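# Move foam block from desk to recessed far shelf

## Task

Pick up the small foam block lying on the desk and set it down on a shelf belonging to the shelving section at the far end of the aisle that is set back deeper than the other sections. It must rest directly on the shelf board, not on top of a carton. The robot must not tip over or finish leaning, or the task counts as failed.

## Robot and tools

ROBOT. A Hello Robot Stretch 4 with one arm: an omni-wheel base, a lift sliding up a mast, an arm that telescopes forward, a wrist with yaw, pitch and roll, and a two-finger gripper. It stands about 1.6 m tall, and the base rim lies within 0.23 m of the base origin. Loose objects may occasionally be nudged by something external.

FRAMES. Base frame: origin on the floor below the base centre, x forward, y left, z up, in metres. hand_pose (a point between the open fingertips) is reported in this frame and may be slightly wrong. The odometry frame is the base frame as it was when the scene began. base_odometry counts wheel rotation only, so slip shows up as travel. Its heading is in rad, positive to the left, from -3.142 to 3.142.

move. Performs one action and returns state plus images. blocking must always be false; the call then returns after about 0.5 s while motion continues. The action holds base, joints or both, optionally with speeds, pace or contact_limits; or end_of_arm alone. base is a relative offset from where the base last reported itself, with one key: translate_m (metres, -2 to 2, forward positive), strafe_m (metres, -2 to 2, left positive) or rotate_rad (radians, -3.2 to 3.2, counter-clockwise seen from above positive). Only translate_m and strafe_m may be combined, giving a straight diagonal drive without turning. joints is a set of absolute targets by name: lift_m 0 to 1.2 m; arm_m 0 to 0.55 m; wrist_yaw_rad -1.134 to 4.276 (0 ahead, positive left, 3.14 folded back, above 3.4 may hit the arm); wrist_pitch_rad -1.117 to 4.259 (0 level, 1.57 pointing down); wrist_roll_rad -1.117 to 4.259 (0 fingers level, positive clockwise viewed from behind); gripper_m -0.038 to 0.141 m fingertip gap (reading may be off by up to 0.015; -0.02 or less presses fingers together). Targets outside a joint range are clipped and reported; other out-of-range values are refused, and unknown keys make the call invalid. pace is slow, default, fast or max. speeds gives per-joint top speeds (not gripper). contact_limits, 0 lightest to 1 hardest, default 0.5, applies only to arm_m, lift_m, translate_m, strafe_m or rotate_rad, placed beside its own command; a base limit persists until the next base action. Even at 0 the arm needs a firm push to stop, so for gentle contact use 0 and aim 1 to 3 mm beyond first touch. {"end_of_arm": "enable_torque"} re-powers any wrist or gripper motor that switched off. A new move overrides only the joints and base it names. cameras picks which images come back: head_camera, head_left_camera, head_right_camera, wrist_camera or all; [] means none.

wait(seconds 0 to 10) returns state and images, ending early once motion settles; wait(0) shows the earlier move's status. stop brakes all running motion and re-brakes slack wheels. zoom_image(camera, region [x0, y0, x1, y1] in pixels, top-left origin, at most 504 by 504) enlarges part of that camera's latest image. finished_scene(scene) ends the current scene; the block must stay placed without the robot afterwards.

RESULTS. The move line shows done or the most serious status. base_status and joint_status give per-motion outcomes: moving, done, off_target, contact_stop (held back, now slack), time_out (after 14 s, target dropped), limit_stop_at_own_body, limit_stop_at_tilt (lean above 6 degrees; lift, arm and wheels go slack), torque_fault. An uncommanded stop or a refused call cancels the remaining move, wait and finished_scene calls of that reply. on_its_own lists what happened without command (slack, held at a target, off). lidar_m: 12 distances in metres, 30-degree sectors, first straight ahead then counter-clockwise (4th left, 7th behind, 10th right); "-" means nothing seen or closer than 0.25 m; it sees from about 0.15 m to robot height and misses glass and thin legs. wrist_depth_mm: 7x7 grid of median depths, 100 to 2000 mm, "-" for unknown. base_tilt in degrees (forward, right) with a fixed bias up to 3. turned_by_wheels versus turned_by_imu differing by over about 0.1 rad across a move suggests a hit or slip. motor_effort in percent with the peak in brackets; servo_current in mA for wrist and gripper servos.

GRIPPING. Close to a value more than 0.015 below the object width; about 0.06 below resists tugs. After closing to 0.015 or more, a real grip shows as a rise in gripper servo_current; neither the reading nor done proves a hold.

CAUTIONS. Self-collision stops can occur with the gripper above the base at low lift (under about 0.2, or 0.45 pointing down), with pitch below -0.2 combined with roll, or with yaw plus pitch under about -1.1; with the wrist folded back, tilting or rolling alone can trigger it. Lift above 0.2 slows the base. Do not turn or drive with over 1 kg held and arm_m above 0.2. Avoid drops, releasing moving objects, slamming, hard hits and strong pushes. Motion continues while you are thinking.

Each tool is called after ">>>" as name(argument=value, ...) on one line, values as JSON.

## Session

>>> move(blocking=false)

Scene clock: 0.00 s.
base_odometry: x=+0.000 y=+0.000 heading=+0.000
turned_by_wheels: +0.000
turned_by_imu: +0.000
base_tilt: forward=+0.4 right=+1.5
lidar_m: 1.23 1.23 1.41 2.40 1.42 1.83 2.96 2.95 1.60 1.35 1.35 1.48
base_status: not commanded
joint_positions: lift_m=+0.140 arm_m=+0.002 wrist_yaw_rad=+3.046 wrist_pitch_rad=+0.002 wrist_roll_rad=+0.000 gripper_m=+0.056
joint_status: not commanded
measured_speeds: all 0
motor_effort: lift_m=+20 arm_m=-4 wheel_0=+0 wheel_1=+0 wheel_2=+0
servo_current: wrist_yaw_rad=33 wrist_pitch_rad=33 wrist_roll_rad=26 gripper_m=46
hand_pose: x=-0.1056 y=+0.1144 z=+0.3181 quat_wxyz=(+0.048, -0.001, +0.000, +0.999) (m; base frame)
wrist_depth_mm: 136 139 - - - - - / 114 140 - - - - - / 123 150 - - - - - / 137 192 - - - - - / - - - - - 1921 - / 1118 1138 196 1008 1078 1205 1205 / 798 723 831 152 759 866 854
pictures: head_camera, head_left_camera, head_right_camera, wrist_camera

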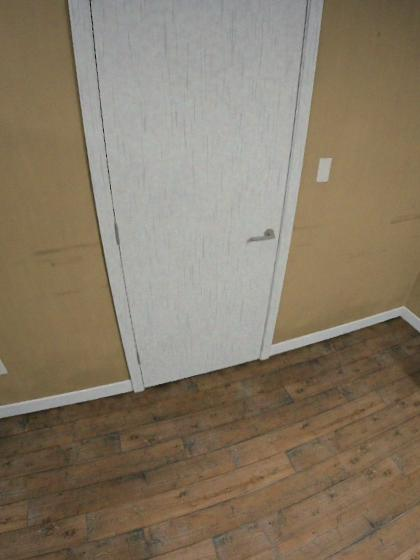

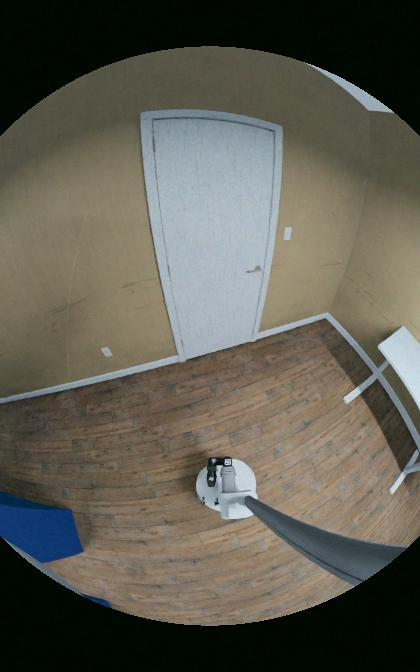

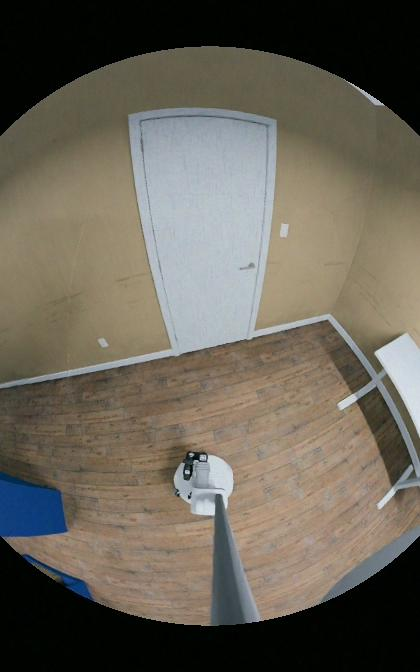

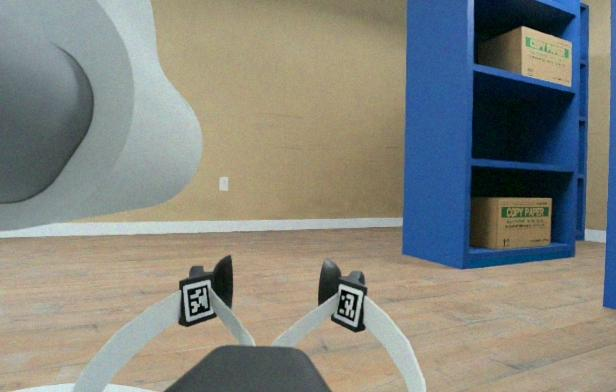

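>>> move(blocking=false, base={"rotate_rad": -1.2}, joints={"lift_m": 0.5}, cameras=[])

>>> wait(seconds=4)

Scene clock: 4.13 s.
move: moving
base_odometry: x=+0.000 y=+0.000 heading=-0.261
turned_by_wheels: -0.261
turned_by_imu: -0.258
base_tilt: forward=+0.4 right=+1.4
lidar_m: 1.31 1.22 1.30 1.75 1.42 1.50 2.01 2.94 3.04 1.42 1.32 1.91
base_status: rotate_rad moving
joint_positions: lift_m=+0.179 arm_m=+0.002 wrist_yaw_rad=+3.046 wrist_pitch_rad=+0.002 wrist_roll_rad=+0.000 gripper_m=+0.056
joint_status: lift_m moving
measured_speeds: translate_m=+0.001 strafe_m=-0.001 rotate_rad=-0.990 lift_m=+0.149 arm_m=+0.000 wrist_yaw_rad=+0.000 wrist_pitch_rad=+0.000 wrist_roll_rad=+0.000
motor_effort: lift_m=+27(27) arm_m=-4(4) wheel_0=+6(7) wheel_1=+7(7) wheel_2=+7(8)
servo_current: wrist_yaw_rad=39(46) wrist_pitch_rad=39(52) wrist_roll_rad=26(33) gripper_m=39(52)
hand_pose: x=-0.1056 y=+0.1144 z=+0.3570 quat_wxyz=(+0.048, -0.001, +0.000, +0.999)
wrist_depth_mm: 136 139 - - - - - / 113 140 - - - - - / 123 149 - - - - - / 137 191 - - - - - / - - - - - - - / 1205 1229 196 1078 1182 1308 1098 / 866 732 904 153 809 878 931

Scene clock: 6.10 s.
earlier move: done
base_odometry: x=+0.000 y=+0.000 heading=-1.200
turned_by_wheels: -0.939
turned_by_imu: -0.928
base_tilt: forward=+0.3 right=+1.4
lidar_m: 1.33 1.71 1.28 1.23 1.34 1.99 1.43 1.54 3.02 2.93 1.78 1.35
base_status: done
joint_positions: lift_m=+0.500 arm_m=+0.002 wrist_yaw_rad=+3.046 wrist_pitch_rad=+0.002 wrist_roll_rad=+0.000 gripper_m=+0.056
joint_status: all done
measured_speeds: all 0
motor_effort: lift_m=+24(28) arm_m=-4(4) wheel_0=+4(7) wheel_1=+0(9) wheel_2=+1(8)
servo_current: wrist_yaw_rad=46(46) wrist_pitch_rad=39(52) wrist_roll_rad=26(33) gripper_m=52(52)
hand_pose: x=-0.1056 y=+0.1144 z=+0.6773 quat_wxyz=(+0.048, -0.001, +0.000, +0.999)
wrist_depth_mm: 136 140 - - - - - / 115 140 - - - - - / 124 153 1618 - - - - / 137 194 1576 - - - - / - - 1576 - - - - / 1921 - 192 1983 190 - - / 1576 1308 - 152 1576 1576 1499
wait: 1.97 of 4 s (the move ended)
pictures: head_camera, head_left_camera, head_right_camera, wrist_camera
wrist_camera: T_world_to_cam=[[0.142573, 0.988827, 0.043527, -0.15029], [0.0287116, 0.039826, -0.998794, 0.727967], [-0.989368, 0.143651, -0.0227126, 0.124085], [0, 0, 0, 1]] pos_world=[0.123292, 0.101794, 0.736449]

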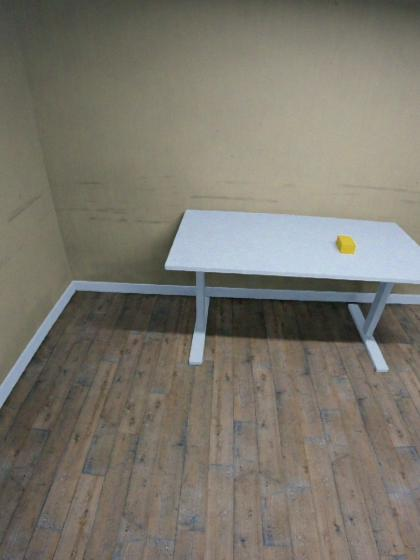

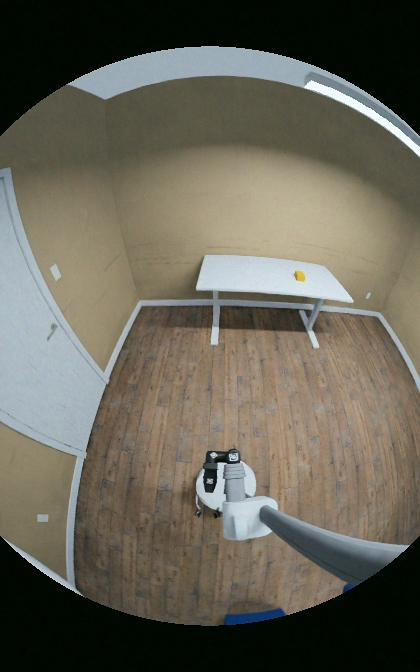

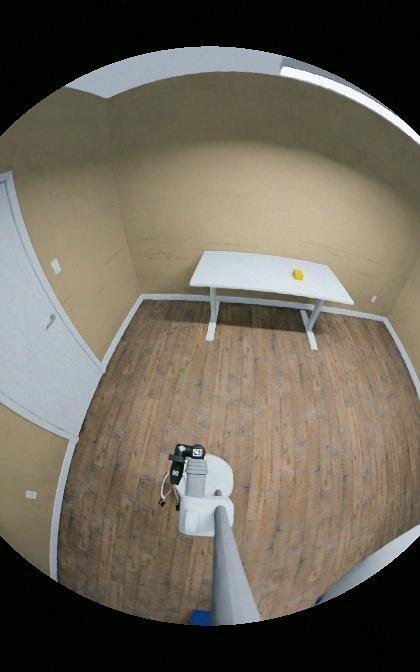

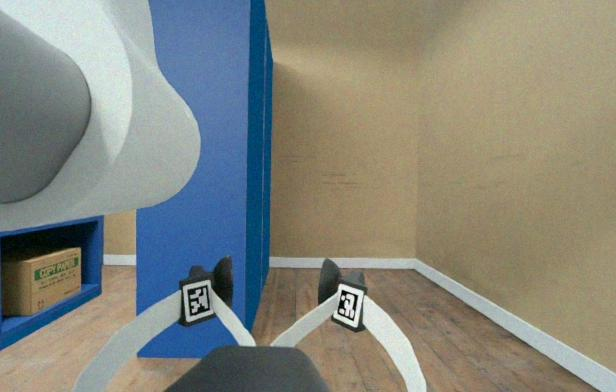

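>>> move(blocking=false, base={"translate_m": 0.6, "strafe_m": -0.81}, joints={"lift_m": 0.9, "wrist_yaw_rad": 0, "wrist_pitch_rad": 0.5, "gripper_m": 0.12}, cameras=[])

>>> wait(seconds=8)

Scene clock: 26.57 s.
move: moving
base_odometry: x=-0.017 y=-0.028 heading=-1.200
turned_by_wheels: +0.000
turned_by_imu: -0.001
base_tilt: forward=+0.2 right=+1.3
lidar_m: 1.31 1.75 1.31 1.26 1.38 2.02 1.46 1.84 2.98 2.91 1.73 1.36
base_status: translate_m moving; strafe_m moving
joint_positions: lift_m=+0.539 arm_m=+0.002 wrist_yaw_rad=+2.446 wrist_pitch_rad=+0.480 wrist_roll_rad=+0.000 gripper_m=+0.076
joint_status: lift_m moving; wrist_yaw_rad moving; wrist_pitch_rad moving; gripper_m moving
measured_speeds: translate_m=+0.075 strafe_m=-0.100 rotate_rad=-0.003 lift_m=+0.149 arm_m=+0.000 wrist_yaw_rad=-1.816 wrist_pitch_rad=+0.596 wrist_roll_rad=+0.000
motor_effort: lift_m=+27(27) arm_m=-4(4) wheel_0=+8(10) wheel_1=-5(7) wheel_2=-6(8)
servo_current: wrist_yaw_rad=91(117) wrist_pitch_rad=46(91) wrist_roll_rad=26(33) gripper_m=91(91)
hand_pose: x=+0.0328 y=+0.2310 z=+0.5838 quat_wxyz=(+0.331, -0.224, +0.081, +0.913)
wrist_depth_mm: - - - - - - - / - - - - - - - / - - - - - - - / 1499 1537 1576 1661 1618 - - / 1229 1229 1255 1255 1255 1255 1160 / 991 991 198 1008 195 1042 1025 / 866 788 878 149 842 866 904

Scene clock: 30.90 s.
earlier move: done
base_odometry: x=-0.537 y=-0.853 heading=-1.200
turned_by_wheels: +0.000
turned_by_imu: -0.003
base_tilt: forward=+0.1 right=+1.4
lidar_m: 0.67 0.72 1.09 1.98 2.17 2.13 2.13 2.23 2.22 2.18 1.97 0.68
base_status: done
joint_positions: lift_m=+0.900 arm_m=+0.002 wrist_yaw_rad=+0.003 wrist_pitch_rad=+0.499 wrist_roll_rad=+0.000 gripper_m=+0.120
joint_status: all done
measured_speeds: all 0
motor_effort: lift_m=+24(27) arm_m=-4(4) wheel_0=+0(11) wheel_1=-1(7) wheel_2=-1(8)
servo_current: wrist_yaw_rad=33(124) wrist_pitch_rad=46(91) wrist_roll_rad=26(33) gripper_m=39(124)
hand_pose: x=+0.4266 y=-0.0865 z=+0.9397 quat_wxyz=(+0.969, +0.000, +0.247, +0.002)
wrist_depth_mm: - - - - - - - / - - - - - - - / - - - - - - - / - - - - - - - / - 1618 - - - - - / 1336 199 1366 1499 198 1499 1499 / 1182 1182 1281 152 1281 1281 1308
wait: 4.33 of 8 s (the move ended)
pictures: head_camera, head_left_camera, head_right_camera, wrist_camera
wrist_camera: T_world_to_cam=[[-0.0179364, -0.997965, 0.0611822, -0.158951], [-0.498327, -0.0441272, -0.865866, 1.07543], [0.866804, -0.0460192, -0.496521, 0.322393], [0, 0, 0, 1]] pos_world=[0.253611, -0.096336, 1.10097]

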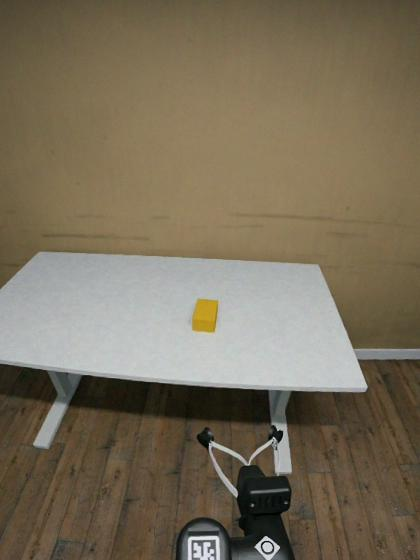

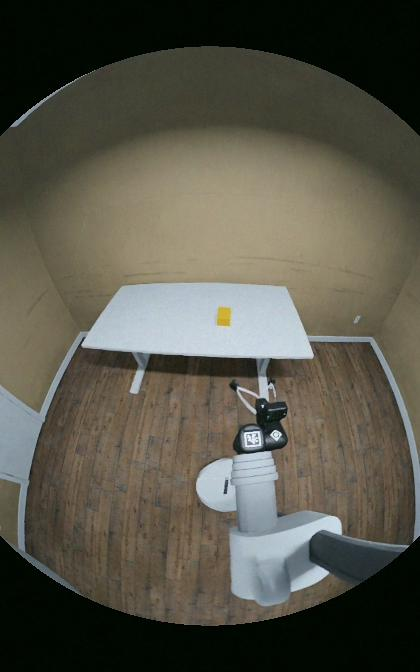

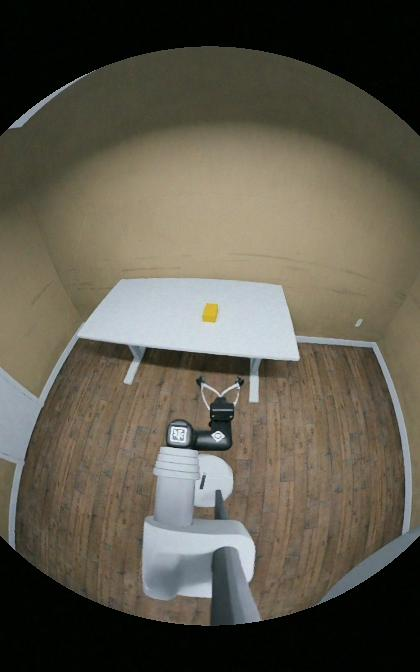

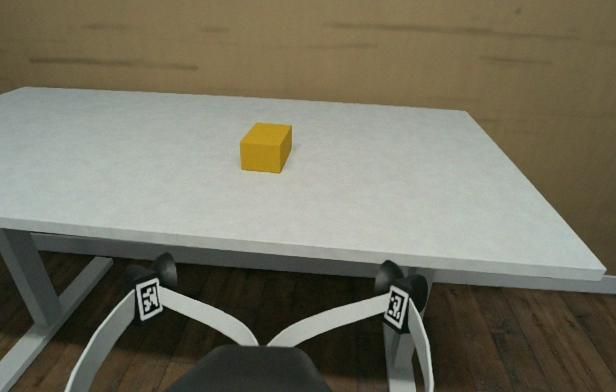

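>>> zoom_image(camera="head_camera", region=[160, 280, 250, 360])

>>> move(blocking=false, base={"strafe_m": 0.055, "translate_m": 0.12}, joints={"gripper_m": 0.141, "arm_m": 0.2, "wrist_pitch_rad": 0.7}, cameras=[])

>>> wait(seconds=4)

Scaled by 5.600 (camera's finer frame: 1200x1600).

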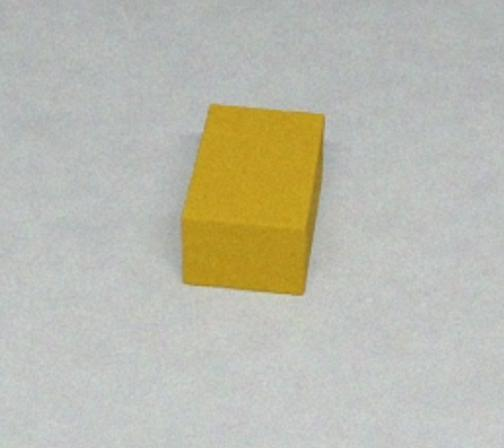

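Scene clock: 41.97 s.
move: moving
base_odometry: x=-0.512 y=-0.878 heading=-1.199
turned_by_wheels: +0.000
turned_by_imu: +0.000
base_tilt: forward=+0.4 right=+1.4
lidar_m: 0.64 0.70 1.06 1.97 2.09 2.15 2.16 2.25 2.26 2.20 1.92 0.64
base_status: translate_m moving; strafe_m moving
joint_positions: lift_m=+0.900 arm_m=+0.054 wrist_yaw_rad=+0.003 wrist_pitch_rad=+0.699 wrist_roll_rad=+0.000 gripper_m=+0.133
joint_status: arm_m moving; wrist_pitch_rad moving; gripper_m moving
measured_speeds: translate_m=+0.123 strafe_m=+0.056 rotate_rad=+0.005 lift_m=+0.000 arm_m=+0.198 wrist_yaw_rad=+0.000 wrist_pitch_rad=+0.002 wrist_roll_rad=+0.000
motor_effort: lift_m=+24(24) arm_m=+6(8) wheel_0=+4(4) wheel_1=+7(9) wheel_2=-9(9)
servo_current: wrist_yaw_rad=33(46) wrist_pitch_rad=52(59) wrist_roll_rad=26(39) gripper_m=98(98)
hand_pose: x=+0.4464 y=-0.0867 z=+0.8922 quat_wxyz=(+0.940, -0.001, +0.343, +0.001)
wrist_depth_mm: - - - - - - - / - - - 640 - - - / - - - - - - - / 1576 1576 1576 1576 - - - / 1336 1397 1430 1430 1397 1464 1464 / 1205 203 1182 1281 202 1255 1255 / 1060 1042 1098 - 1138 1098 1118

Scene clock: 43.17 s.
earlier move: done
base_odometry: x=-0.442 y=-0.945 heading=-1.199
turned_by_wheels: +0.000
turned_by_imu: +0.000
base_tilt: forward=+0.3 right=+1.5
lidar_m: 0.54 0.64 0.94 1.92 2.08 2.28 2.24 2.36 2.31 2.24 0.75 0.57
base_status: done
joint_positions: lift_m=+0.900 arm_m=+0.200 wrist_yaw_rad=+0.003 wrist_pitch_rad=+0.699 wrist_roll_rad=+0.000 gripper_m=+0.141
joint_status: all done
measured_speeds: all 0
motor_effort: lift_m=+24(24) arm_m=+6(9) wheel_0=+2(5) wheel_1=+1(9) wheel_2=+0(10)
servo_current: wrist_yaw_rad=33(46) wrist_pitch_rad=39(59) wrist_roll_rad=26(39) gripper_m=46(98)
hand_pose: x=+0.5916 y=-0.0867 z=+0.8922 quat_wxyz=(+0.939, -0.001, +0.343, +0.001)
wrist_depth_mm: - - - - - - - / - - - - - - - / - - - 466 - - - / - - - 452 - - - / - - - - - - - / - 187 172 - 195 - - / - 1025 - - - - -
wait: 1.20 of 4 s (the move ended)
pictures: head_camera, head_left_camera, head_right_camera, wrist_camera
wrist_camera: T_world_to_cam=[[-0.00568299, -0.997924, 0.0641469, -0.163131], [-0.660356, -0.0444264, -0.749638, 1.10867], [0.750931, -0.04662, -0.658733, 0.368993], [0, 0, 0, 1]] pos_world=[0.454102, -0.0963355, 1.08463]

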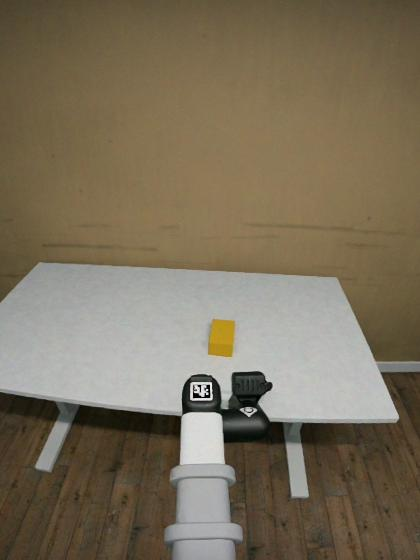

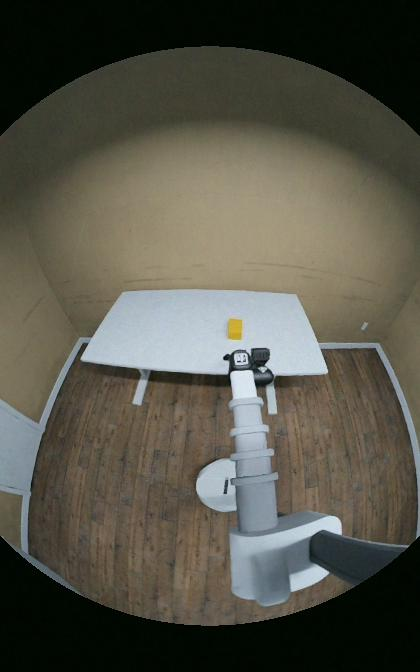

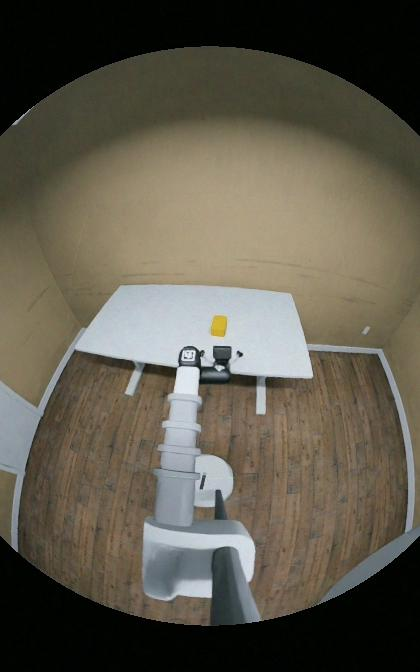

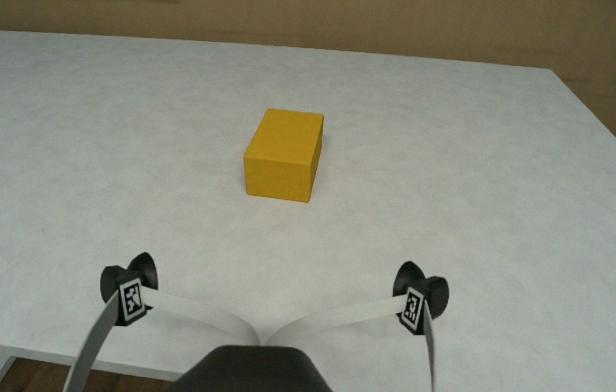

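>>> move(blocking=false, joints={"wrist_yaw_rad": -0.165, "wrist_pitch_rad": 1.0, "arm_m": 0.46, "lift_m": 0.98}, cameras=[])

>>> wait(seconds=3)

Scene clock: 58.20 s.
move: moving
base_odometry: x=-0.442 y=-0.945 heading=-1.200
turned_by_wheels: +0.000
turned_by_imu: -0.001
base_tilt: forward=+0.4 right=+1.5
lidar_m: 0.56 0.64 0.89 1.91 2.06 2.28 2.22 2.33 2.29 2.22 0.75 0.59
base_status: not commanded
joint_positions: lift_m=+0.939 arm_m=+0.252 wrist_yaw_rad=-0.162 wrist_pitch_rad=+0.999 wrist_roll_rad=+0.000 gripper_m=+0.141
joint_status: lift_m moving; arm_m moving; wrist_yaw_rad moving; wrist_pitch_rad moving
measured_speeds: translate_m=+0.000 strafe_m=+0.000 rotate_rad=+0.000 lift_m=+0.149 arm_m=+0.198 wrist_yaw_rad=-0.002 wrist_pitch_rad=+0.024 wrist_roll_rad=+0.000
motor_effort: lift_m=+27(27) arm_m=+8(8) wheel_0=+2(2) wheel_1=+1(1) wheel_2=+0(0)
servo_current: wrist_yaw_rad=33(85) wrist_pitch_rad=26(85) wrist_roll_rad=33(33) gripper_m=39(52)
hand_pose: x=+0.5632 y=-0.1114 z=+0.8746 quat_wxyz=(+0.875, +0.039, +0.477, -0.071)
wrist_depth_mm: - - 421 - - - - / - - 404 - - - - / - - - - - - - / - - - - - - - / - - - - - - - / 1042 190 1060 1098 197 1098 1118 / 991 991 1025 - 1008 1025 1042

Scene clock: 59.60 s.
earlier move: done
base_odometry: x=-0.442 y=-0.945 heading=-1.200
turned_by_wheels: +0.000
turned_by_imu: +0.000
base_tilt: forward=+0.4 right=+1.4
lidar_m: 0.56 0.64 0.90 1.92 2.06 2.27 2.22 2.35 2.31 2.24 0.71 0.58
base_status: not commanded
joint_positions: lift_m=+0.980 arm_m=+0.460 wrist_yaw_rad=-0.162 wrist_pitch_rad=+0.999 wrist_roll_rad=+0.000 gripper_m=+0.141
joint_status: all done
measured_speeds: all 0
motor_effort: lift_m=+24(27) arm_m=+7(11) wheel_0=+2(2) wheel_1=+1(1) wheel_2=+0(0)
servo_current: wrist_yaw_rad=33(85) wrist_pitch_rad=39(85) wrist_roll_rad=26(39) gripper_m=46(52)
hand_pose: x=+0.7706 y=-0.1114 z=+0.9153 quat_wxyz=(+0.875, +0.039, +0.477, -0.071)
wrist_depth_mm: - - - - - - - / - - - - - - - / - - - - - - - / - - 357 - - - - / - - 329 - - - - / - 187 317 - 195 - - / - - - - - - -
wait: 1.40 of 3 s (the move ended)
pictures: head_camera, head_left_camera, head_right_camera, wrist_camera
wrist_camera: T_world_to_cam=[[-0.150237, -0.986579, 0.0639638, -0.0754399], [-0.847995, 0.0953314, -0.52136, 1.19436], [0.508265, -0.132568, -0.850936, 0.602092], [0, 0, 0, 1]] pos_world=[0.695454, -0.108469, 1.13986]

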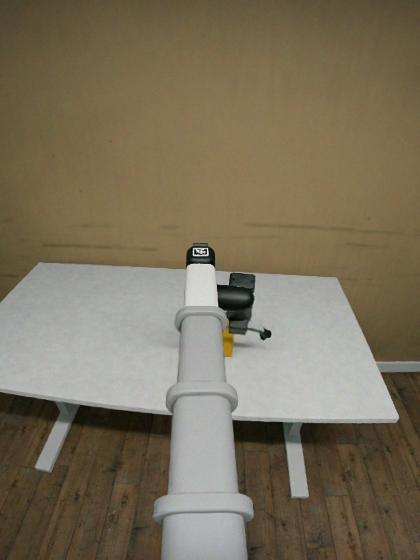

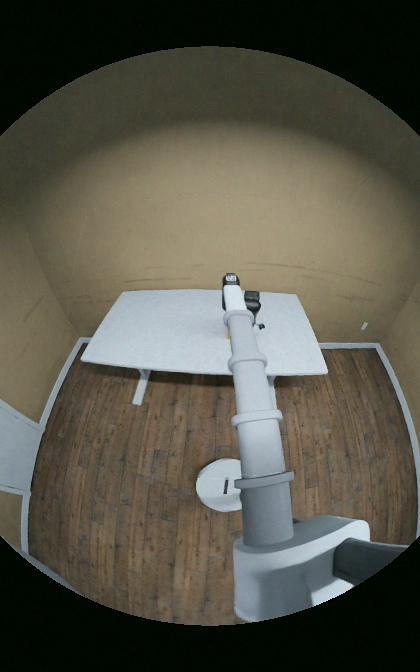

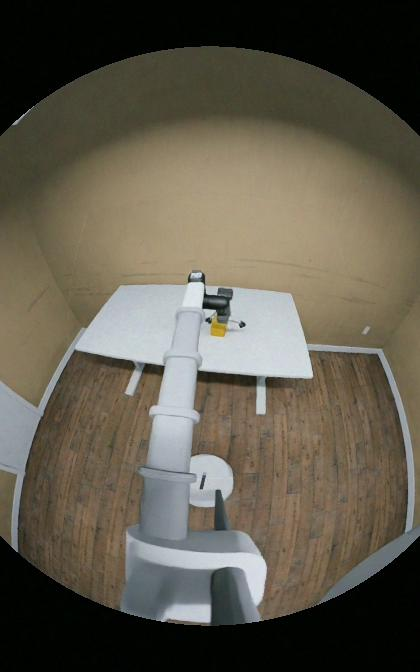

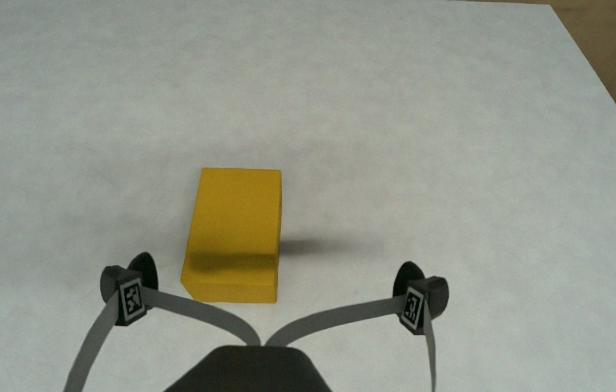

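>>> move(blocking=false, base={"translate_m": 0.05, "strafe_m": 0.023}, joints={"arm_m": 0.495}, pace="slow", cameras=[])

>>> wait(seconds=3, cameras=["wrist_camera"])

>>> move(blocking=false, joints={"lift_m": 0.872}, contact_limits={"lift_m": 0.2}, pace="slow", cameras=[])

>>> wait(seconds=3, cameras=["wrist_camera", "head_right_camera"])

Scene clock: 71.70 s.
move: moving
base_odometry: x=-0.432 y=-0.954 heading=-1.199
turned_by_wheels: +0.000
turned_by_imu: -0.001
base_tilt: forward=+0.3 right=+1.3
lidar_m: 0.53 0.62 0.90 1.90 2.07 2.27 2.24 2.34 2.32 2.24 0.71 0.56
base_status: translate_m moving; strafe_m moving
joint_positions: lift_m=+0.980 arm_m=+0.473 wrist_yaw_rad=-0.162 wrist_pitch_rad=+0.999 wrist_roll_rad=+0.000 gripper_m=+0.141
joint_status: arm_m moving
measured_speeds: translate_m=+0.049 strafe_m=+0.023 rotate_rad=+0.000 lift_m=+0.000 arm_m=+0.050 wrist_yaw_rad=+0.000 wrist_pitch_rad=+0.000 wrist_roll_rad=+0.000
motor_effort: lift_m=+24(24) arm_m=+7(8) wheel_0=+4(4) wheel_1=+6(7) wheel_2=-7(7)
servo_current: wrist_yaw_rad=39(46) wrist_pitch_rad=52(52) wrist_roll_rad=26(33) gripper_m=46(52)
hand_pose: x=+0.7838 y=-0.1114 z=+0.9153 quat_wxyz=(+0.875, +0.039, +0.477, -0.071)
wrist_depth_mm: - - - - - - - / - - - - - - - / - - - - - - - / - - 353 - - - - / - - 329 - - - - / - 187 307 178 195 - - / - - - - - - -

Scene clock: 72.90 s.
earlier move: done
base_odometry: x=-0.403 y=-0.983 heading=-1.199
turned_by_wheels: +0.000
turned_by_imu: +0.000
base_tilt: forward=+0.4 right=+1.3
lidar_m: 0.51 0.57 0.84 1.91 2.05 2.32 2.27 2.40 2.33 2.27 0.69 0.52
base_status: done
joint_positions: lift_m=+0.980 arm_m=+0.495 wrist_yaw_rad=-0.162 wrist_pitch_rad=+0.999 wrist_roll_rad=+0.000 gripper_m=+0.141
joint_status: all done
measured_speeds: all 0
motor_effort: lift_m=+24(24) arm_m=+6(10) wheel_0=+3(5) wheel_1=+2(7) wheel_2=-3(8)
servo_current: wrist_yaw_rad=26(46) wrist_pitch_rad=39(52) wrist_roll_rad=33(33) gripper_m=46(59)
hand_pose: x=+0.8056 y=-0.1114 z=+0.9153 quat_wxyz=(+0.875, +0.039, +0.477, -0.071)
wrist_depth_mm: - - - - - - - / - - - - - - - / - - - - - - - / - - - - - - - / - - 325 327 - - - / - 187 293 306 195 - - / - - - - - - -
wait: 1.20 of 3 s (the move ended)
wrist_camera: T_world_to_cam=[[-0.150237, -0.986579, 0.0639638, -0.0701816], [-0.847995, 0.0953314, -0.52136, 1.22404], [0.508265, -0.132568, -0.850936, 0.584303], [0, 0, 0, 1]] pos_world=[0.730454, -0.108469, 1.13986]

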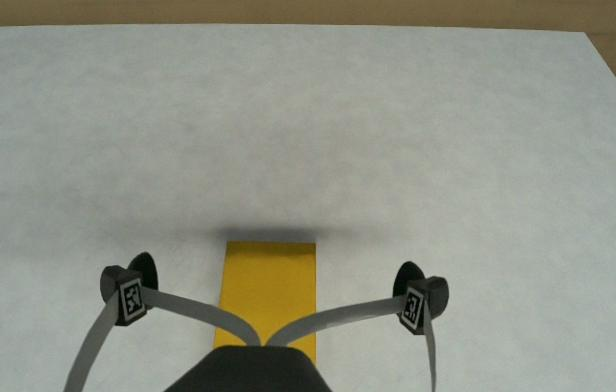

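Scene clock: 73.40 s.
move: moving
base_odometry: x=-0.403 y=-0.983 heading=-1.199
turned_by_wheels: +0.000
turned_by_imu: +0.000
base_tilt: forward=+0.4 right=+1.6
lidar_m: 0.49 0.56 0.86 1.87 2.03 2.33 2.26 2.40 2.34 2.26 0.70 0.53
base_status: not commanded
joint_positions: lift_m=+0.954 arm_m=+0.495 wrist_yaw_rad=-0.162 wrist_pitch_rad=+0.999 wrist_roll_rad=+0.000 gripper_m=+0.141
joint_status: lift_m moving
measured_speeds: translate_m=+0.000 strafe_m=+0.000 rotate_rad=+0.000 lift_m=-0.099 arm_m=+0.000 wrist_yaw_rad=+0.000 wrist_pitch_rad=+0.000 wrist_roll_rad=+0.000
motor_effort: lift_m=+11(25) arm_m=+6(7) wheel_0=+3(3) wheel_1=+2(2) wheel_2=-3(3)
servo_current: wrist_yaw_rad=33(46) wrist_pitch_rad=46(46) wrist_roll_rad=26(33) gripper_m=46(59)
contact_limits: lift_m 0.2
hand_pose: x=+0.8056 y=-0.1114 z=+0.8900 quat_wxyz=(+0.875, +0.039, +0.477, -0.071)
wrist_depth_mm: - - - - - - - / - - - - - - - / - - - - - - - / - - - - - - - / - - 303 303 - - - / - 187 283 285 195 - - / - - - - - - -

Scene clock: 74.67 s.
earlier move: done
base_odometry: x=-0.403 y=-0.983 heading=-1.199
turned_by_wheels: +0.000
turned_by_imu: +0.000
base_tilt: forward=+0.4 right=+1.4
lidar_m: 0.50 0.55 0.83 1.90 2.05 2.31 2.25 2.38 2.33 2.26 0.68 0.51
base_status: not commanded
joint_positions: lift_m=+0.872 arm_m=+0.495 wrist_yaw_rad=-0.162 wrist_pitch_rad=+0.999 wrist_roll_rad=+0.000 gripper_m=+0.141
joint_status: all done
measured_speeds: all 0
motor_effort: lift_m=+13(25) arm_m=+6(7) wheel_0=+3(3) wheel_1=+2(2) wheel_2=-3(3)
servo_current: wrist_yaw_rad=39(46) wrist_pitch_rad=46(46) wrist_roll_rad=26(39) gripper_m=52(59)
contact_limits: lift_m 0.2
hand_pose: x=+0.8056 y=-0.1114 z=+0.8082 quat_wxyz=(+0.875, +0.039, +0.477, -0.071)
wrist_depth_mm: - - - - - - - / - - - - - - - / - - - - - - - / - - 233 235 - - - / - - 214 216 - - - / - 187 198 199 195 - - / - - 185 - - - -
wait: 1.27 of 3 s (the move ended)
pictures: head_right_camera, wrist_camera
wrist_camera: T_world_to_cam=[[-0.150237, -0.986579, 0.0639638, -0.0633247], [-0.847995, 0.0953314, -0.52136, 1.16815], [0.508265, -0.132568, -0.850936, 0.493083], [0, 0, 0, 1]] pos_world=[0.730454, -0.108469, 1.03266]

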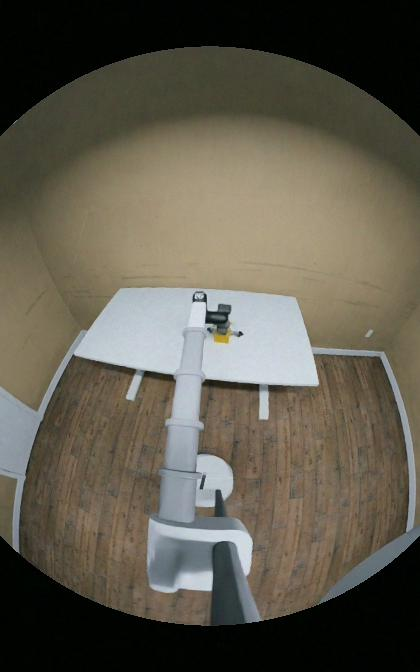

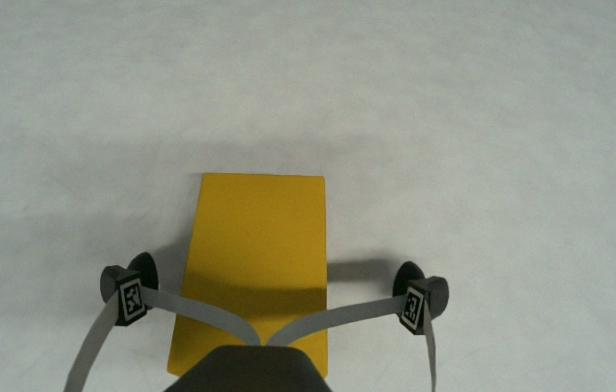

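>>> move(blocking=false, joints={"lift_m": 0.862}, contact_limits={"lift_m": 0.2}, pace="slow", cameras=[])

>>> move(blocking=false, joints={"gripper_m": 0.03}, cameras=[])

>>> wait(seconds=2.5, cameras=["wrist_camera"])

>>> move(blocking=false, joints={"lift_m": 0.98}, cameras=[])

>>> wait(seconds=2.5, cameras=["wrist_camera"])

Scene clock: 84.07 s.
move: moving
base_odometry: x=-0.403 y=-0.983 heading=-1.199
turned_by_wheels: +0.000
turned_by_imu: -0.001
base_tilt: forward=+0.4 right=+1.3
lidar_m: 0.50 0.56 0.84 1.88 2.04 2.32 2.24 2.38 2.32 2.26 0.67 0.52
base_status: not commanded
joint_positions: lift_m=+0.862 arm_m=+0.495 wrist_yaw_rad=-0.162 wrist_pitch_rad=+0.999 wrist_roll_rad=+0.000 gripper_m=+0.141
joint_status: lift_m moving
measured_speeds: all 0
motor_effort: lift_m=+13(16) arm_m=+7(7) wheel_0=+3(3) wheel_1=+2(2) wheel_2=-3(3)
servo_current: wrist_yaw_rad=39(46) wrist_pitch_rad=33(52) wrist_roll_rad=26(33) gripper_m=59(59)
contact_limits: lift_m 0.2
hand_pose: x=+0.8056 y=-0.1114 z=+0.7982 quat_wxyz=(+0.875, +0.039, +0.477, -0.071)
wrist_depth_mm: - - - - - - - / - - - - - - - / - - - - - - - / - - 224 224 - - - / - - 202 206 - - - / - 185 188 189 195 - - / - - 173 - - - -

Scene clock: 84.57 s.
move: moving
base_odometry: x=-0.403 y=-0.983 heading=-1.199
turned_by_wheels: +0.000
turned_by_imu: +0.000
base_tilt: forward=+0.3 right=+1.3
lidar_m: 0.49 0.55 0.85 1.90 2.03 2.31 2.27 2.42 2.33 2.27 0.67 0.51
base_status: not commanded
joint_positions: lift_m=+0.862 arm_m=+0.495 wrist_yaw_rad=-0.162 wrist_pitch_rad=+0.999 wrist_roll_rad=+0.000 gripper_m=+0.129
joint_status: gripper_m moving; the others done
measured_speeds: all 0
motor_effort: lift_m=+13(13) arm_m=+6(7) wheel_0=+3(3) wheel_1=+2(3) wheel_2=-3(3)
servo_current: wrist_yaw_rad=39(46) wrist_pitch_rad=52(52) wrist_roll_rad=33(39) gripper_m=85(117)
contact_limits: lift_m 0.2
hand_pose: x=+0.8056 y=-0.1114 z=+0.7982 quat_wxyz=(+0.875, +0.039, +0.477, -0.071)
wrist_depth_mm: - - - - - - - / - - - - - - - / - - - - - - - / - - 224 224 - - - / - - 204 205 - - - / - 187 188 189 195 - - / - - 173 - - - -

Scene clock: 86.13 s.
earlier move: done
base_odometry: x=-0.403 y=-0.983 heading=-1.199
turned_by_wheels: +0.000
turned_by_imu: +0.000
base_tilt: forward=+0.4 right=+1.4
lidar_m: 0.50 0.57 0.83 1.87 2.07 2.31 2.28 2.38 2.32 2.27 0.67 0.52
base_status: not commanded
joint_positions: lift_m=+0.862 arm_m=+0.495 wrist_yaw_rad=-0.162 wrist_pitch_rad=+0.999 wrist_roll_rad=+0.000 gripper_m=+0.031
joint_status: all done
measured_speeds: all 0
motor_effort: lift_m=+13(14) arm_m=+6(7) wheel_0=+3(3) wheel_1=+2(3) wheel_2=-3(3)
servo_current: wrist_yaw_rad=39(46) wrist_pitch_rad=46(65) wrist_roll_rad=33(39) gripper_m=111(215)
contact_limits: lift_m 0.2
hand_pose: x=+0.8056 y=-0.1114 z=+0.7982 quat_wxyz=(+0.875, +0.039, +0.477, -0.071)
wrist_depth_mm: - - - - - - - / - - - - - - - / - - - - - - - / - - 206 208 - - - / - - 189 191 - - - / - 177 176 176 182 - - / - - 158 164 - - -
wait: 1.57 of 2.5 s (the move ended)
wrist_camera: T_world_to_cam=[[-0.150256, -0.986583, 0.0638473, -0.0625524], [-0.848059, 0.0954267, -0.521239, 1.16287], [0.508153, -0.132466, -0.851019, 0.484751], [0, 0, 0, 1]] pos_world=[0.730454, -0.108469, 1.02266]

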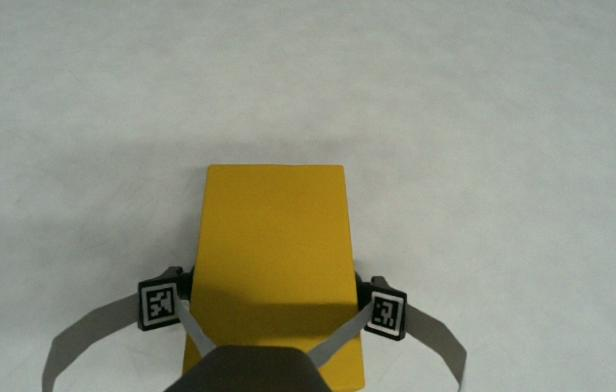

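Scene clock: 86.63 s.
move: moving
base_odometry: x=-0.403 y=-0.983 heading=-1.199
turned_by_wheels: +0.000
turned_by_imu: +0.000
base_tilt: forward=+0.4 right=+1.4
lidar_m: 0.51 0.55 0.82 1.89 2.06 2.30 2.25 2.40 2.33 2.28 0.68 0.52
base_status: not commanded
joint_positions: lift_m=+0.901 arm_m=+0.495 wrist_yaw_rad=-0.162 wrist_pitch_rad=+0.999 wrist_roll_rad=+0.000 gripper_m=+0.031
joint_status: lift_m moving
measured_speeds: translate_m=+0.000 strafe_m=+0.000 rotate_rad=+0.000 lift_m=+0.149 arm_m=+0.000 wrist_yaw_rad=+0.000 wrist_pitch_rad=+0.000 wrist_roll_rad=+0.000
motor_effort: lift_m=+25(27) arm_m=+6(6) wheel_0=+3(3) wheel_1=+2(2) wheel_2=-3(3)
servo_current: wrist_yaw_rad=39(46) wrist_pitch_rad=33(46) wrist_roll_rad=33(33) gripper_m=117(117)
hand_pose: x=+0.8056 y=-0.1114 z=+0.8365 quat_wxyz=(+0.875, +0.039, +0.477, -0.071)
wrist_depth_mm: - - - - - - - / - - - - - - - / - - - - - - - / - - 206 208 - - - / - - 189 191 - - - / - 177 176 176 182 - - / - - 158 163 - - -

Scene clock: 87.67 s.
earlier move: done
base_odometry: x=-0.403 y=-0.983 heading=-1.199
turned_by_wheels: +0.000
turned_by_imu: +0.000
base_tilt: forward=+0.4 right=+1.4
lidar_m: 0.50 0.58 0.85 1.87 2.08 2.32 2.27 2.38 2.33 2.27 0.67 0.52
base_status: not commanded
joint_positions: lift_m=+0.980 arm_m=+0.495 wrist_yaw_rad=-0.162 wrist_pitch_rad=+0.999 wrist_roll_rad=+0.000 gripper_m=+0.031
joint_status: all done
measured_speeds: all 0
motor_effort: lift_m=+24(27) arm_m=+6(7) wheel_0=+3(3) wheel_1=+2(2) wheel_2=-3(3)
servo_current: wrist_yaw_rad=39(46) wrist_pitch_rad=33(52) wrist_roll_rad=26(33) gripper_m=111(117)
hand_pose: x=+0.8056 y=-0.1114 z=+0.9153 quat_wxyz=(+0.875, +0.039, +0.477, -0.071)
wrist_depth_mm: - - - - - - - / - - - - - - - / - - - - - - - / - - 206 208 - - - / - - 189 191 - - - / - 177 176 176 182 - - / - - 158 163 - - -
wait: 1.03 of 2.5 s (the move ended)
wrist_camera: T_world_to_cam=[[-0.150259, -0.986582, 0.0638564, -0.0700372], [-0.848129, 0.0954425, -0.521122, 1.22382], [0.508035, -0.132462, -0.85109, 0.584573], [0, 0, 0, 1]] pos_world=[0.730454, -0.108469, 1.13976]

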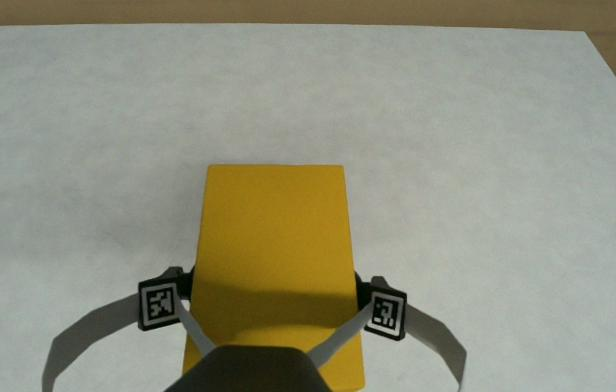

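>>> move(blocking=false, base={"translate_m": -0.5}, joints={"arm_m": 0.0, "wrist_yaw_rad": 0.0}, cameras=[])

>>> wait(seconds=5, cameras=[])

>>> move(blocking=false, base={"rotate_rad": 2.5}, cameras=[])

>>> wait(seconds=6)

Scene clock: 94.73 s.
move: moving
base_odometry: x=-0.415 y=-0.953 heading=-1.200
turned_by_wheels: +0.000
turned_by_imu: -0.001
base_tilt: forward=+0.3 right=+1.4
lidar_m: 0.54 0.59 0.85 1.90 2.05 2.29 2.24 2.36 2.33 2.24 0.70 0.56
base_status: translate_m moving
joint_positions: lift_m=+0.980 arm_m=+0.443 wrist_yaw_rad=-0.003 wrist_pitch_rad=+0.999 wrist_roll_rad=+0.000 gripper_m=+0.031
joint_status: arm_m moving; wrist_yaw_rad moving
joint sent to its limit — arm_m, lower limit.
measured_speeds: translate_m=-0.123 strafe_m=+0.000 rotate_rad=-0.003 lift_m=+0.000 arm_m=-0.199 wrist_yaw_rad=+0.002 wrist_pitch_rad=+0.000 wrist_roll_rad=+0.000
motor_effort: lift_m=+24(24) arm_m=-4(9) wheel_0=-6(7) wheel_1=-7(7) wheel_2=+8(10)
servo_current: wrist_yaw_rad=39(72) wrist_pitch_rad=46(46) wrist_roll_rad=26(33) gripper_m=111(124)
hand_pose: x=+0.7694 y=-0.0879 z=+0.9153 quat_wxyz=(+0.878, +0.001, +0.479, -0.001)
wrist_depth_mm: - - - - - - - / - - - - - - - / - - - - - - - / - - 207 208 - - - / - - 189 190 - - - / - 176 176 176 182 - - / - - 158 164 - - -

Scene clock: 97.40 s.
earlier move: done
base_odometry: x=-0.584 y=-0.517 heading=-1.200
turned_by_wheels: +0.000
turned_by_imu: +0.000
base_tilt: forward=+0.4 right=+1.4
lidar_m: 1.00 1.11 1.98 1.94 2.10 1.79 1.76 1.87 2.27 2.22 2.39 1.06
base_status: done
joint_positions: lift_m=+0.980 arm_m=+0.002 wrist_yaw_rad=-0.003 wrist_pitch_rad=+0.999 wrist_roll_rad=+0.000 gripper_m=+0.031
joint_status: all done
joint sent to its limit — arm_m, lower limit.
measured_speeds: all 0
motor_effort: lift_m=+24(24) arm_m=-6(10) wheel_0=-2(8) wheel_1=-2(8) wheel_2=+0(10)
servo_current: wrist_yaw_rad=33(72) wrist_pitch_rad=33(52) wrist_roll_rad=20(39) gripper_m=104(124)
hand_pose: x=+0.3291 y=-0.0879 z=+0.9152 quat_wxyz=(+0.878, +0.001, +0.479, -0.001)
wrist_depth_mm: 1808 1808 1808 1808 1229 - - / 1618 1618 1661 1661 1708 1708 1756 / 1430 1464 1464 1499 1537 1499 1576 / 1336 1336 211 208 1366 1397 1397 / 1182 1229 191 191 1255 1281 1281 / 1098 182 176 177 184 1160 1182 / 1008 1042 160 164 1060 1025 1098
wait: 2.67 of 5 s (the move ended)

Scene clock: 97.90 s.
move: moving
base_odometry: x=-0.584 y=-0.517 heading=-0.982
turned_by_wheels: +0.218
turned_by_imu: +0.214
base_tilt: forward=+0.3 right=+1.4
lidar_m: 1.01 1.21 1.94 1.93 2.35 1.76 1.84 2.60 2.23 2.25 2.08 1.01
base_status: rotate_rad moving
joint_positions: lift_m=+0.980 arm_m=+0.002 wrist_yaw_rad=-0.003 wrist_pitch_rad=+0.999 wrist_roll_rad=+0.000 gripper_m=+0.031
joint_status: not commanded
measured_speeds: translate_m=+0.001 strafe_m=+0.001 rotate_rad=+0.832 lift_m=+0.000 arm_m=+0.000 wrist_yaw_rad=+0.000 wrist_pitch_rad=+0.000 wrist_roll_rad=+0.000
motor_effort: lift_m=+24(24) arm_m=-6(6) wheel_0=-8(8) wheel_1=-7(7) wheel_2=-7(8)
servo_current: wrist_yaw_rad=33(39) wrist_pitch_rad=46(46) wrist_roll_rad=26(33) gripper_m=104(124)
hand_pose: x=+0.3291 y=-0.0879 z=+0.9152 quat_wxyz=(+0.878, +0.001, +0.479, -0.001)
wrist_depth_mm: 1863 1808 1808 1808 - 1118 - / 1618 1618 1661 1661 1661 1661 1661 / 1464 1464 1464 1464 1499 1537 1537 / 1308 1308 211 208 1397 1366 1430 / 1205 1205 192 191 1255 1281 1255 / 1098 182 176 176 184 1160 1160 / 1025 1042 160 164 1060 1042 1098

Scene clock: 100.20 s.
earlier move: done
base_odometry: x=-0.584 y=-0.517 heading=+1.300
turned_by_wheels: +2.282
turned_by_imu: +2.252
base_tilt: forward=+0.2 right=+1.4
lidar_m: 1.86 1.76 1.80 2.41 2.23 2.31 1.07 1.00 1.05 1.39 1.93 2.01
base_status: done
joint_positions: lift_m=+0.980 arm_m=+0.002 wrist_yaw_rad=-0.003 wrist_pitch_rad=+0.999 wrist_roll_rad=+0.000 gripper_m=+0.031
joint_status: not commanded
measured_speeds: all 0
motor_effort: lift_m=+24(24) arm_m=-6(6) wheel_0=-3(8) wheel_1=+0(7) wheel_2=-2(8)
servo_current: wrist_yaw_rad=39(46) wrist_pitch_rad=33(59) wrist_roll_rad=26(33) gripper_m=104(124)
hand_pose: x=+0.3291 y=-0.0879 z=+0.9152 quat_wxyz=(+0.878, +0.001, +0.479, -0.001)
wrist_depth_mm: 1756 - 1863 1808 1921 1863 - / 1618 1661 1661 1661 1661 1756 1661 / 1464 1464 1464 1499 1499 1499 1576 / 1308 1308 210 208 1366 1397 1397 / 1205 1182 192 191 1255 1281 1281 / 1098 182 177 177 184 1182 1182 / 1025 1025 161 164 1042 1042 1078
wait: 2.30 of 6 s (the move ended)
pictures: head_camera, head_left_camera, head_right_camera, wrist_camera
wrist_camera: T_world_to_cam=[[0.0074304, -0.997929, 0.0638901, -0.171434], [-0.852581, -0.0397094, -0.521084, 0.80698], [0.522542, -0.0505997, -0.851111, 0.832208], [0, 0, 0, 1]] pos_world=[0.254426, -0.0969247, 1.13976]

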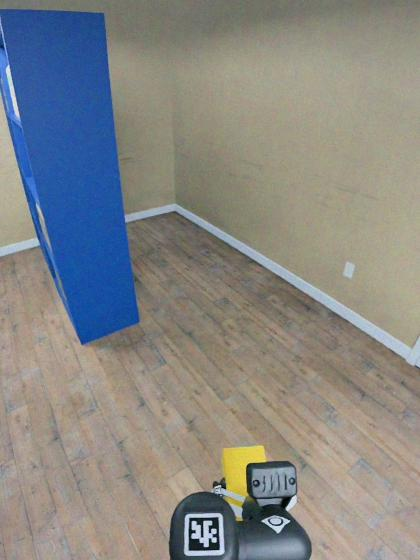

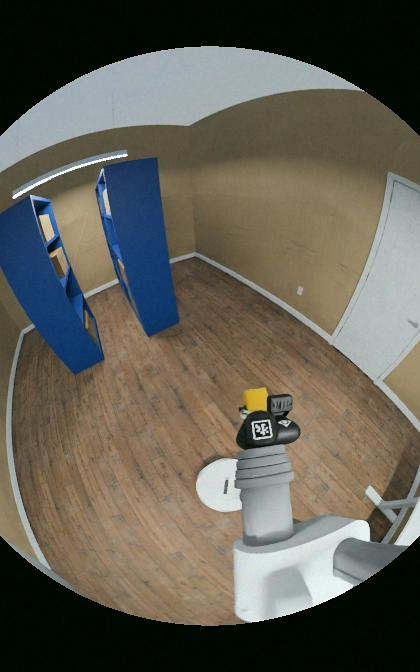

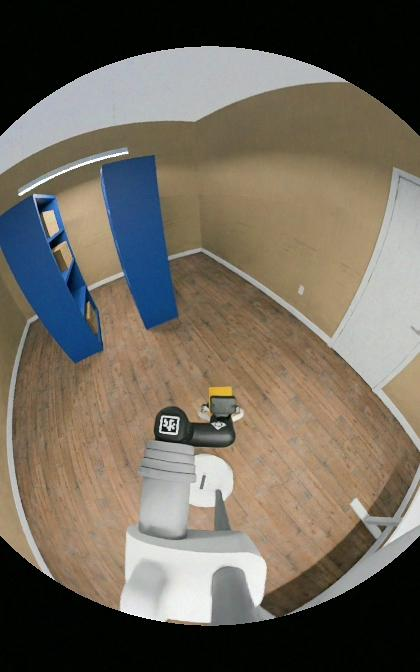

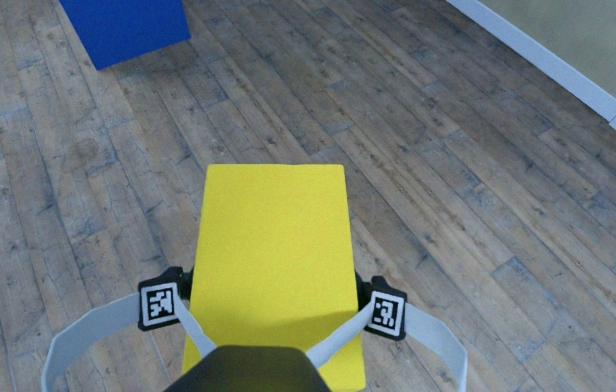

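>>> move(blocking=false, base={"rotate_rad": 0.62}, cameras=[])

>>> wait(seconds=6, cameras=["head_camera","head_left_camera"])

Scene clock: 105.33 s.
move: moving
base_odometry: x=-0.584 y=-0.517 heading=+1.517
turned_by_wheels: +0.218
turned_by_imu: +0.214
base_tilt: forward=+0.3 right=+1.4
lidar_m: 1.77 1.78 1.93 2.27 2.25 2.26 1.01 1.00 1.13 1.95 1.92 2.16
base_status: rotate_rad moving
joint_positions: lift_m=+0.980 arm_m=+0.002 wrist_yaw_rad=-0.003 wrist_pitch_rad=+0.999 wrist_roll_rad=+0.000 gripper_m=+0.031
joint_status: not commanded
measured_speeds: translate_m=-0.001 strafe_m=-0.001 rotate_rad=+0.827 lift_m=+0.000 arm_m=+0.000 wrist_yaw_rad=+0.000 wrist_pitch_rad=+0.000 wrist_roll_rad=+0.000
motor_effort: lift_m=+24(24) arm_m=-6(6) wheel_0=-6(7) wheel_1=-4(6) wheel_2=-7(8)
servo_current: wrist_yaw_rad=39(52) wrist_pitch_rad=39(52) wrist_roll_rad=20(33) gripper_m=98(117)
hand_pose: x=+0.3291 y=-0.0879 z=+0.9152 quat_wxyz=(+0.878, +0.001, +0.479, -0.001)
wrist_depth_mm: 1756 1863 1863 1921 1921 1921 1863 / 1618 1618 1661 1661 1708 1756 1708 / 1430 1464 1464 1499 1537 1537 1537 / 1336 1336 210 207 1366 1397 1430 / 1205 1205 191 191 1255 1281 1255 / 1098 183 176 177 184 1182 1160 / 1025 1042 160 164 1060 1042 1078

Scene clock: 106.33 s.
earlier move: done
base_odometry: x=-0.584 y=-0.517 heading=+1.919
turned_by_wheels: +0.402
turned_by_imu: +0.397
base_tilt: forward=+0.3 right=+1.5
lidar_m: 1.77 1.81 2.31 2.24 2.36 1.05 1.02 1.06 2.00 1.94 2.04 1.84
base_status: done
joint_positions: lift_m=+0.980 arm_m=+0.002 wrist_yaw_rad=-0.003 wrist_pitch_rad=+0.999 wrist_roll_rad=+0.000 gripper_m=+0.031
joint_status: not commanded
measured_speeds: all 0
motor_effort: lift_m=+24(24) arm_m=-6(6) wheel_0=-3(7) wheel_1=+0(7) wheel_2=-2(8)
servo_current: wrist_yaw_rad=33(52) wrist_pitch_rad=46(52) wrist_roll_rad=26(33) gripper_m=104(117)
hand_pose: x=+0.3291 y=-0.0879 z=+0.9152 quat_wxyz=(+0.878, +0.001, +0.479, -0.001)
wrist_depth_mm: 1863 1708 1863 1921 - 1983 1983 / 1618 1661 1618 1661 1708 1661 1756 / 1464 1464 1499 1499 1537 1537 1576 / 1336 1308 211 208 1366 1397 1397 / 1205 1229 192 190 1281 1255 1255 / 1118 182 176 177 184 1182 1160 / 1008 1042 160 164 1060 1042 1098
wait: 1.00 of 6 s (the move ended)

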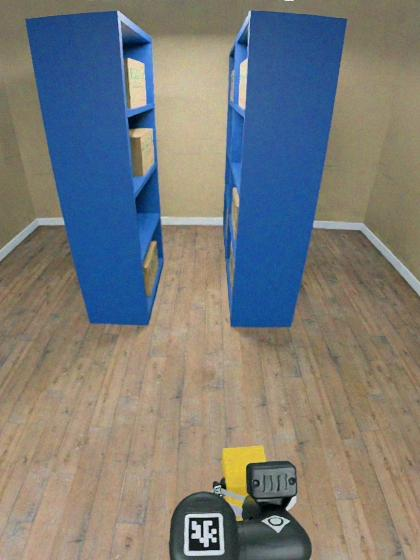

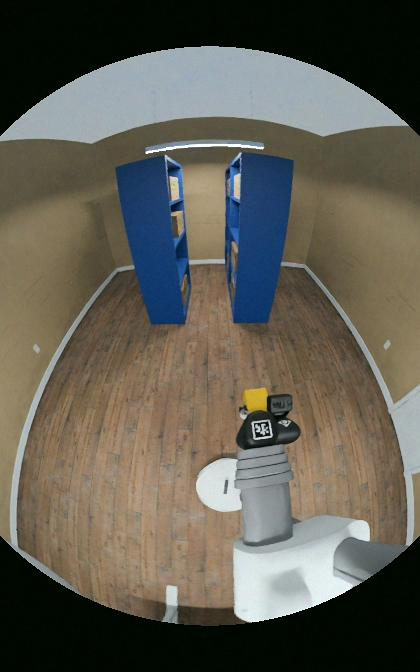

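>>> zoom_image(camera="head_camera", region=[90, 0, 270, 330])

Scaled by 1.527 (camera's finer frame: 1200x1600).

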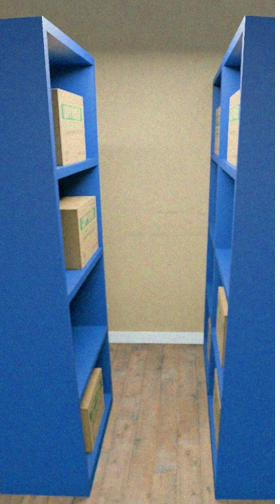

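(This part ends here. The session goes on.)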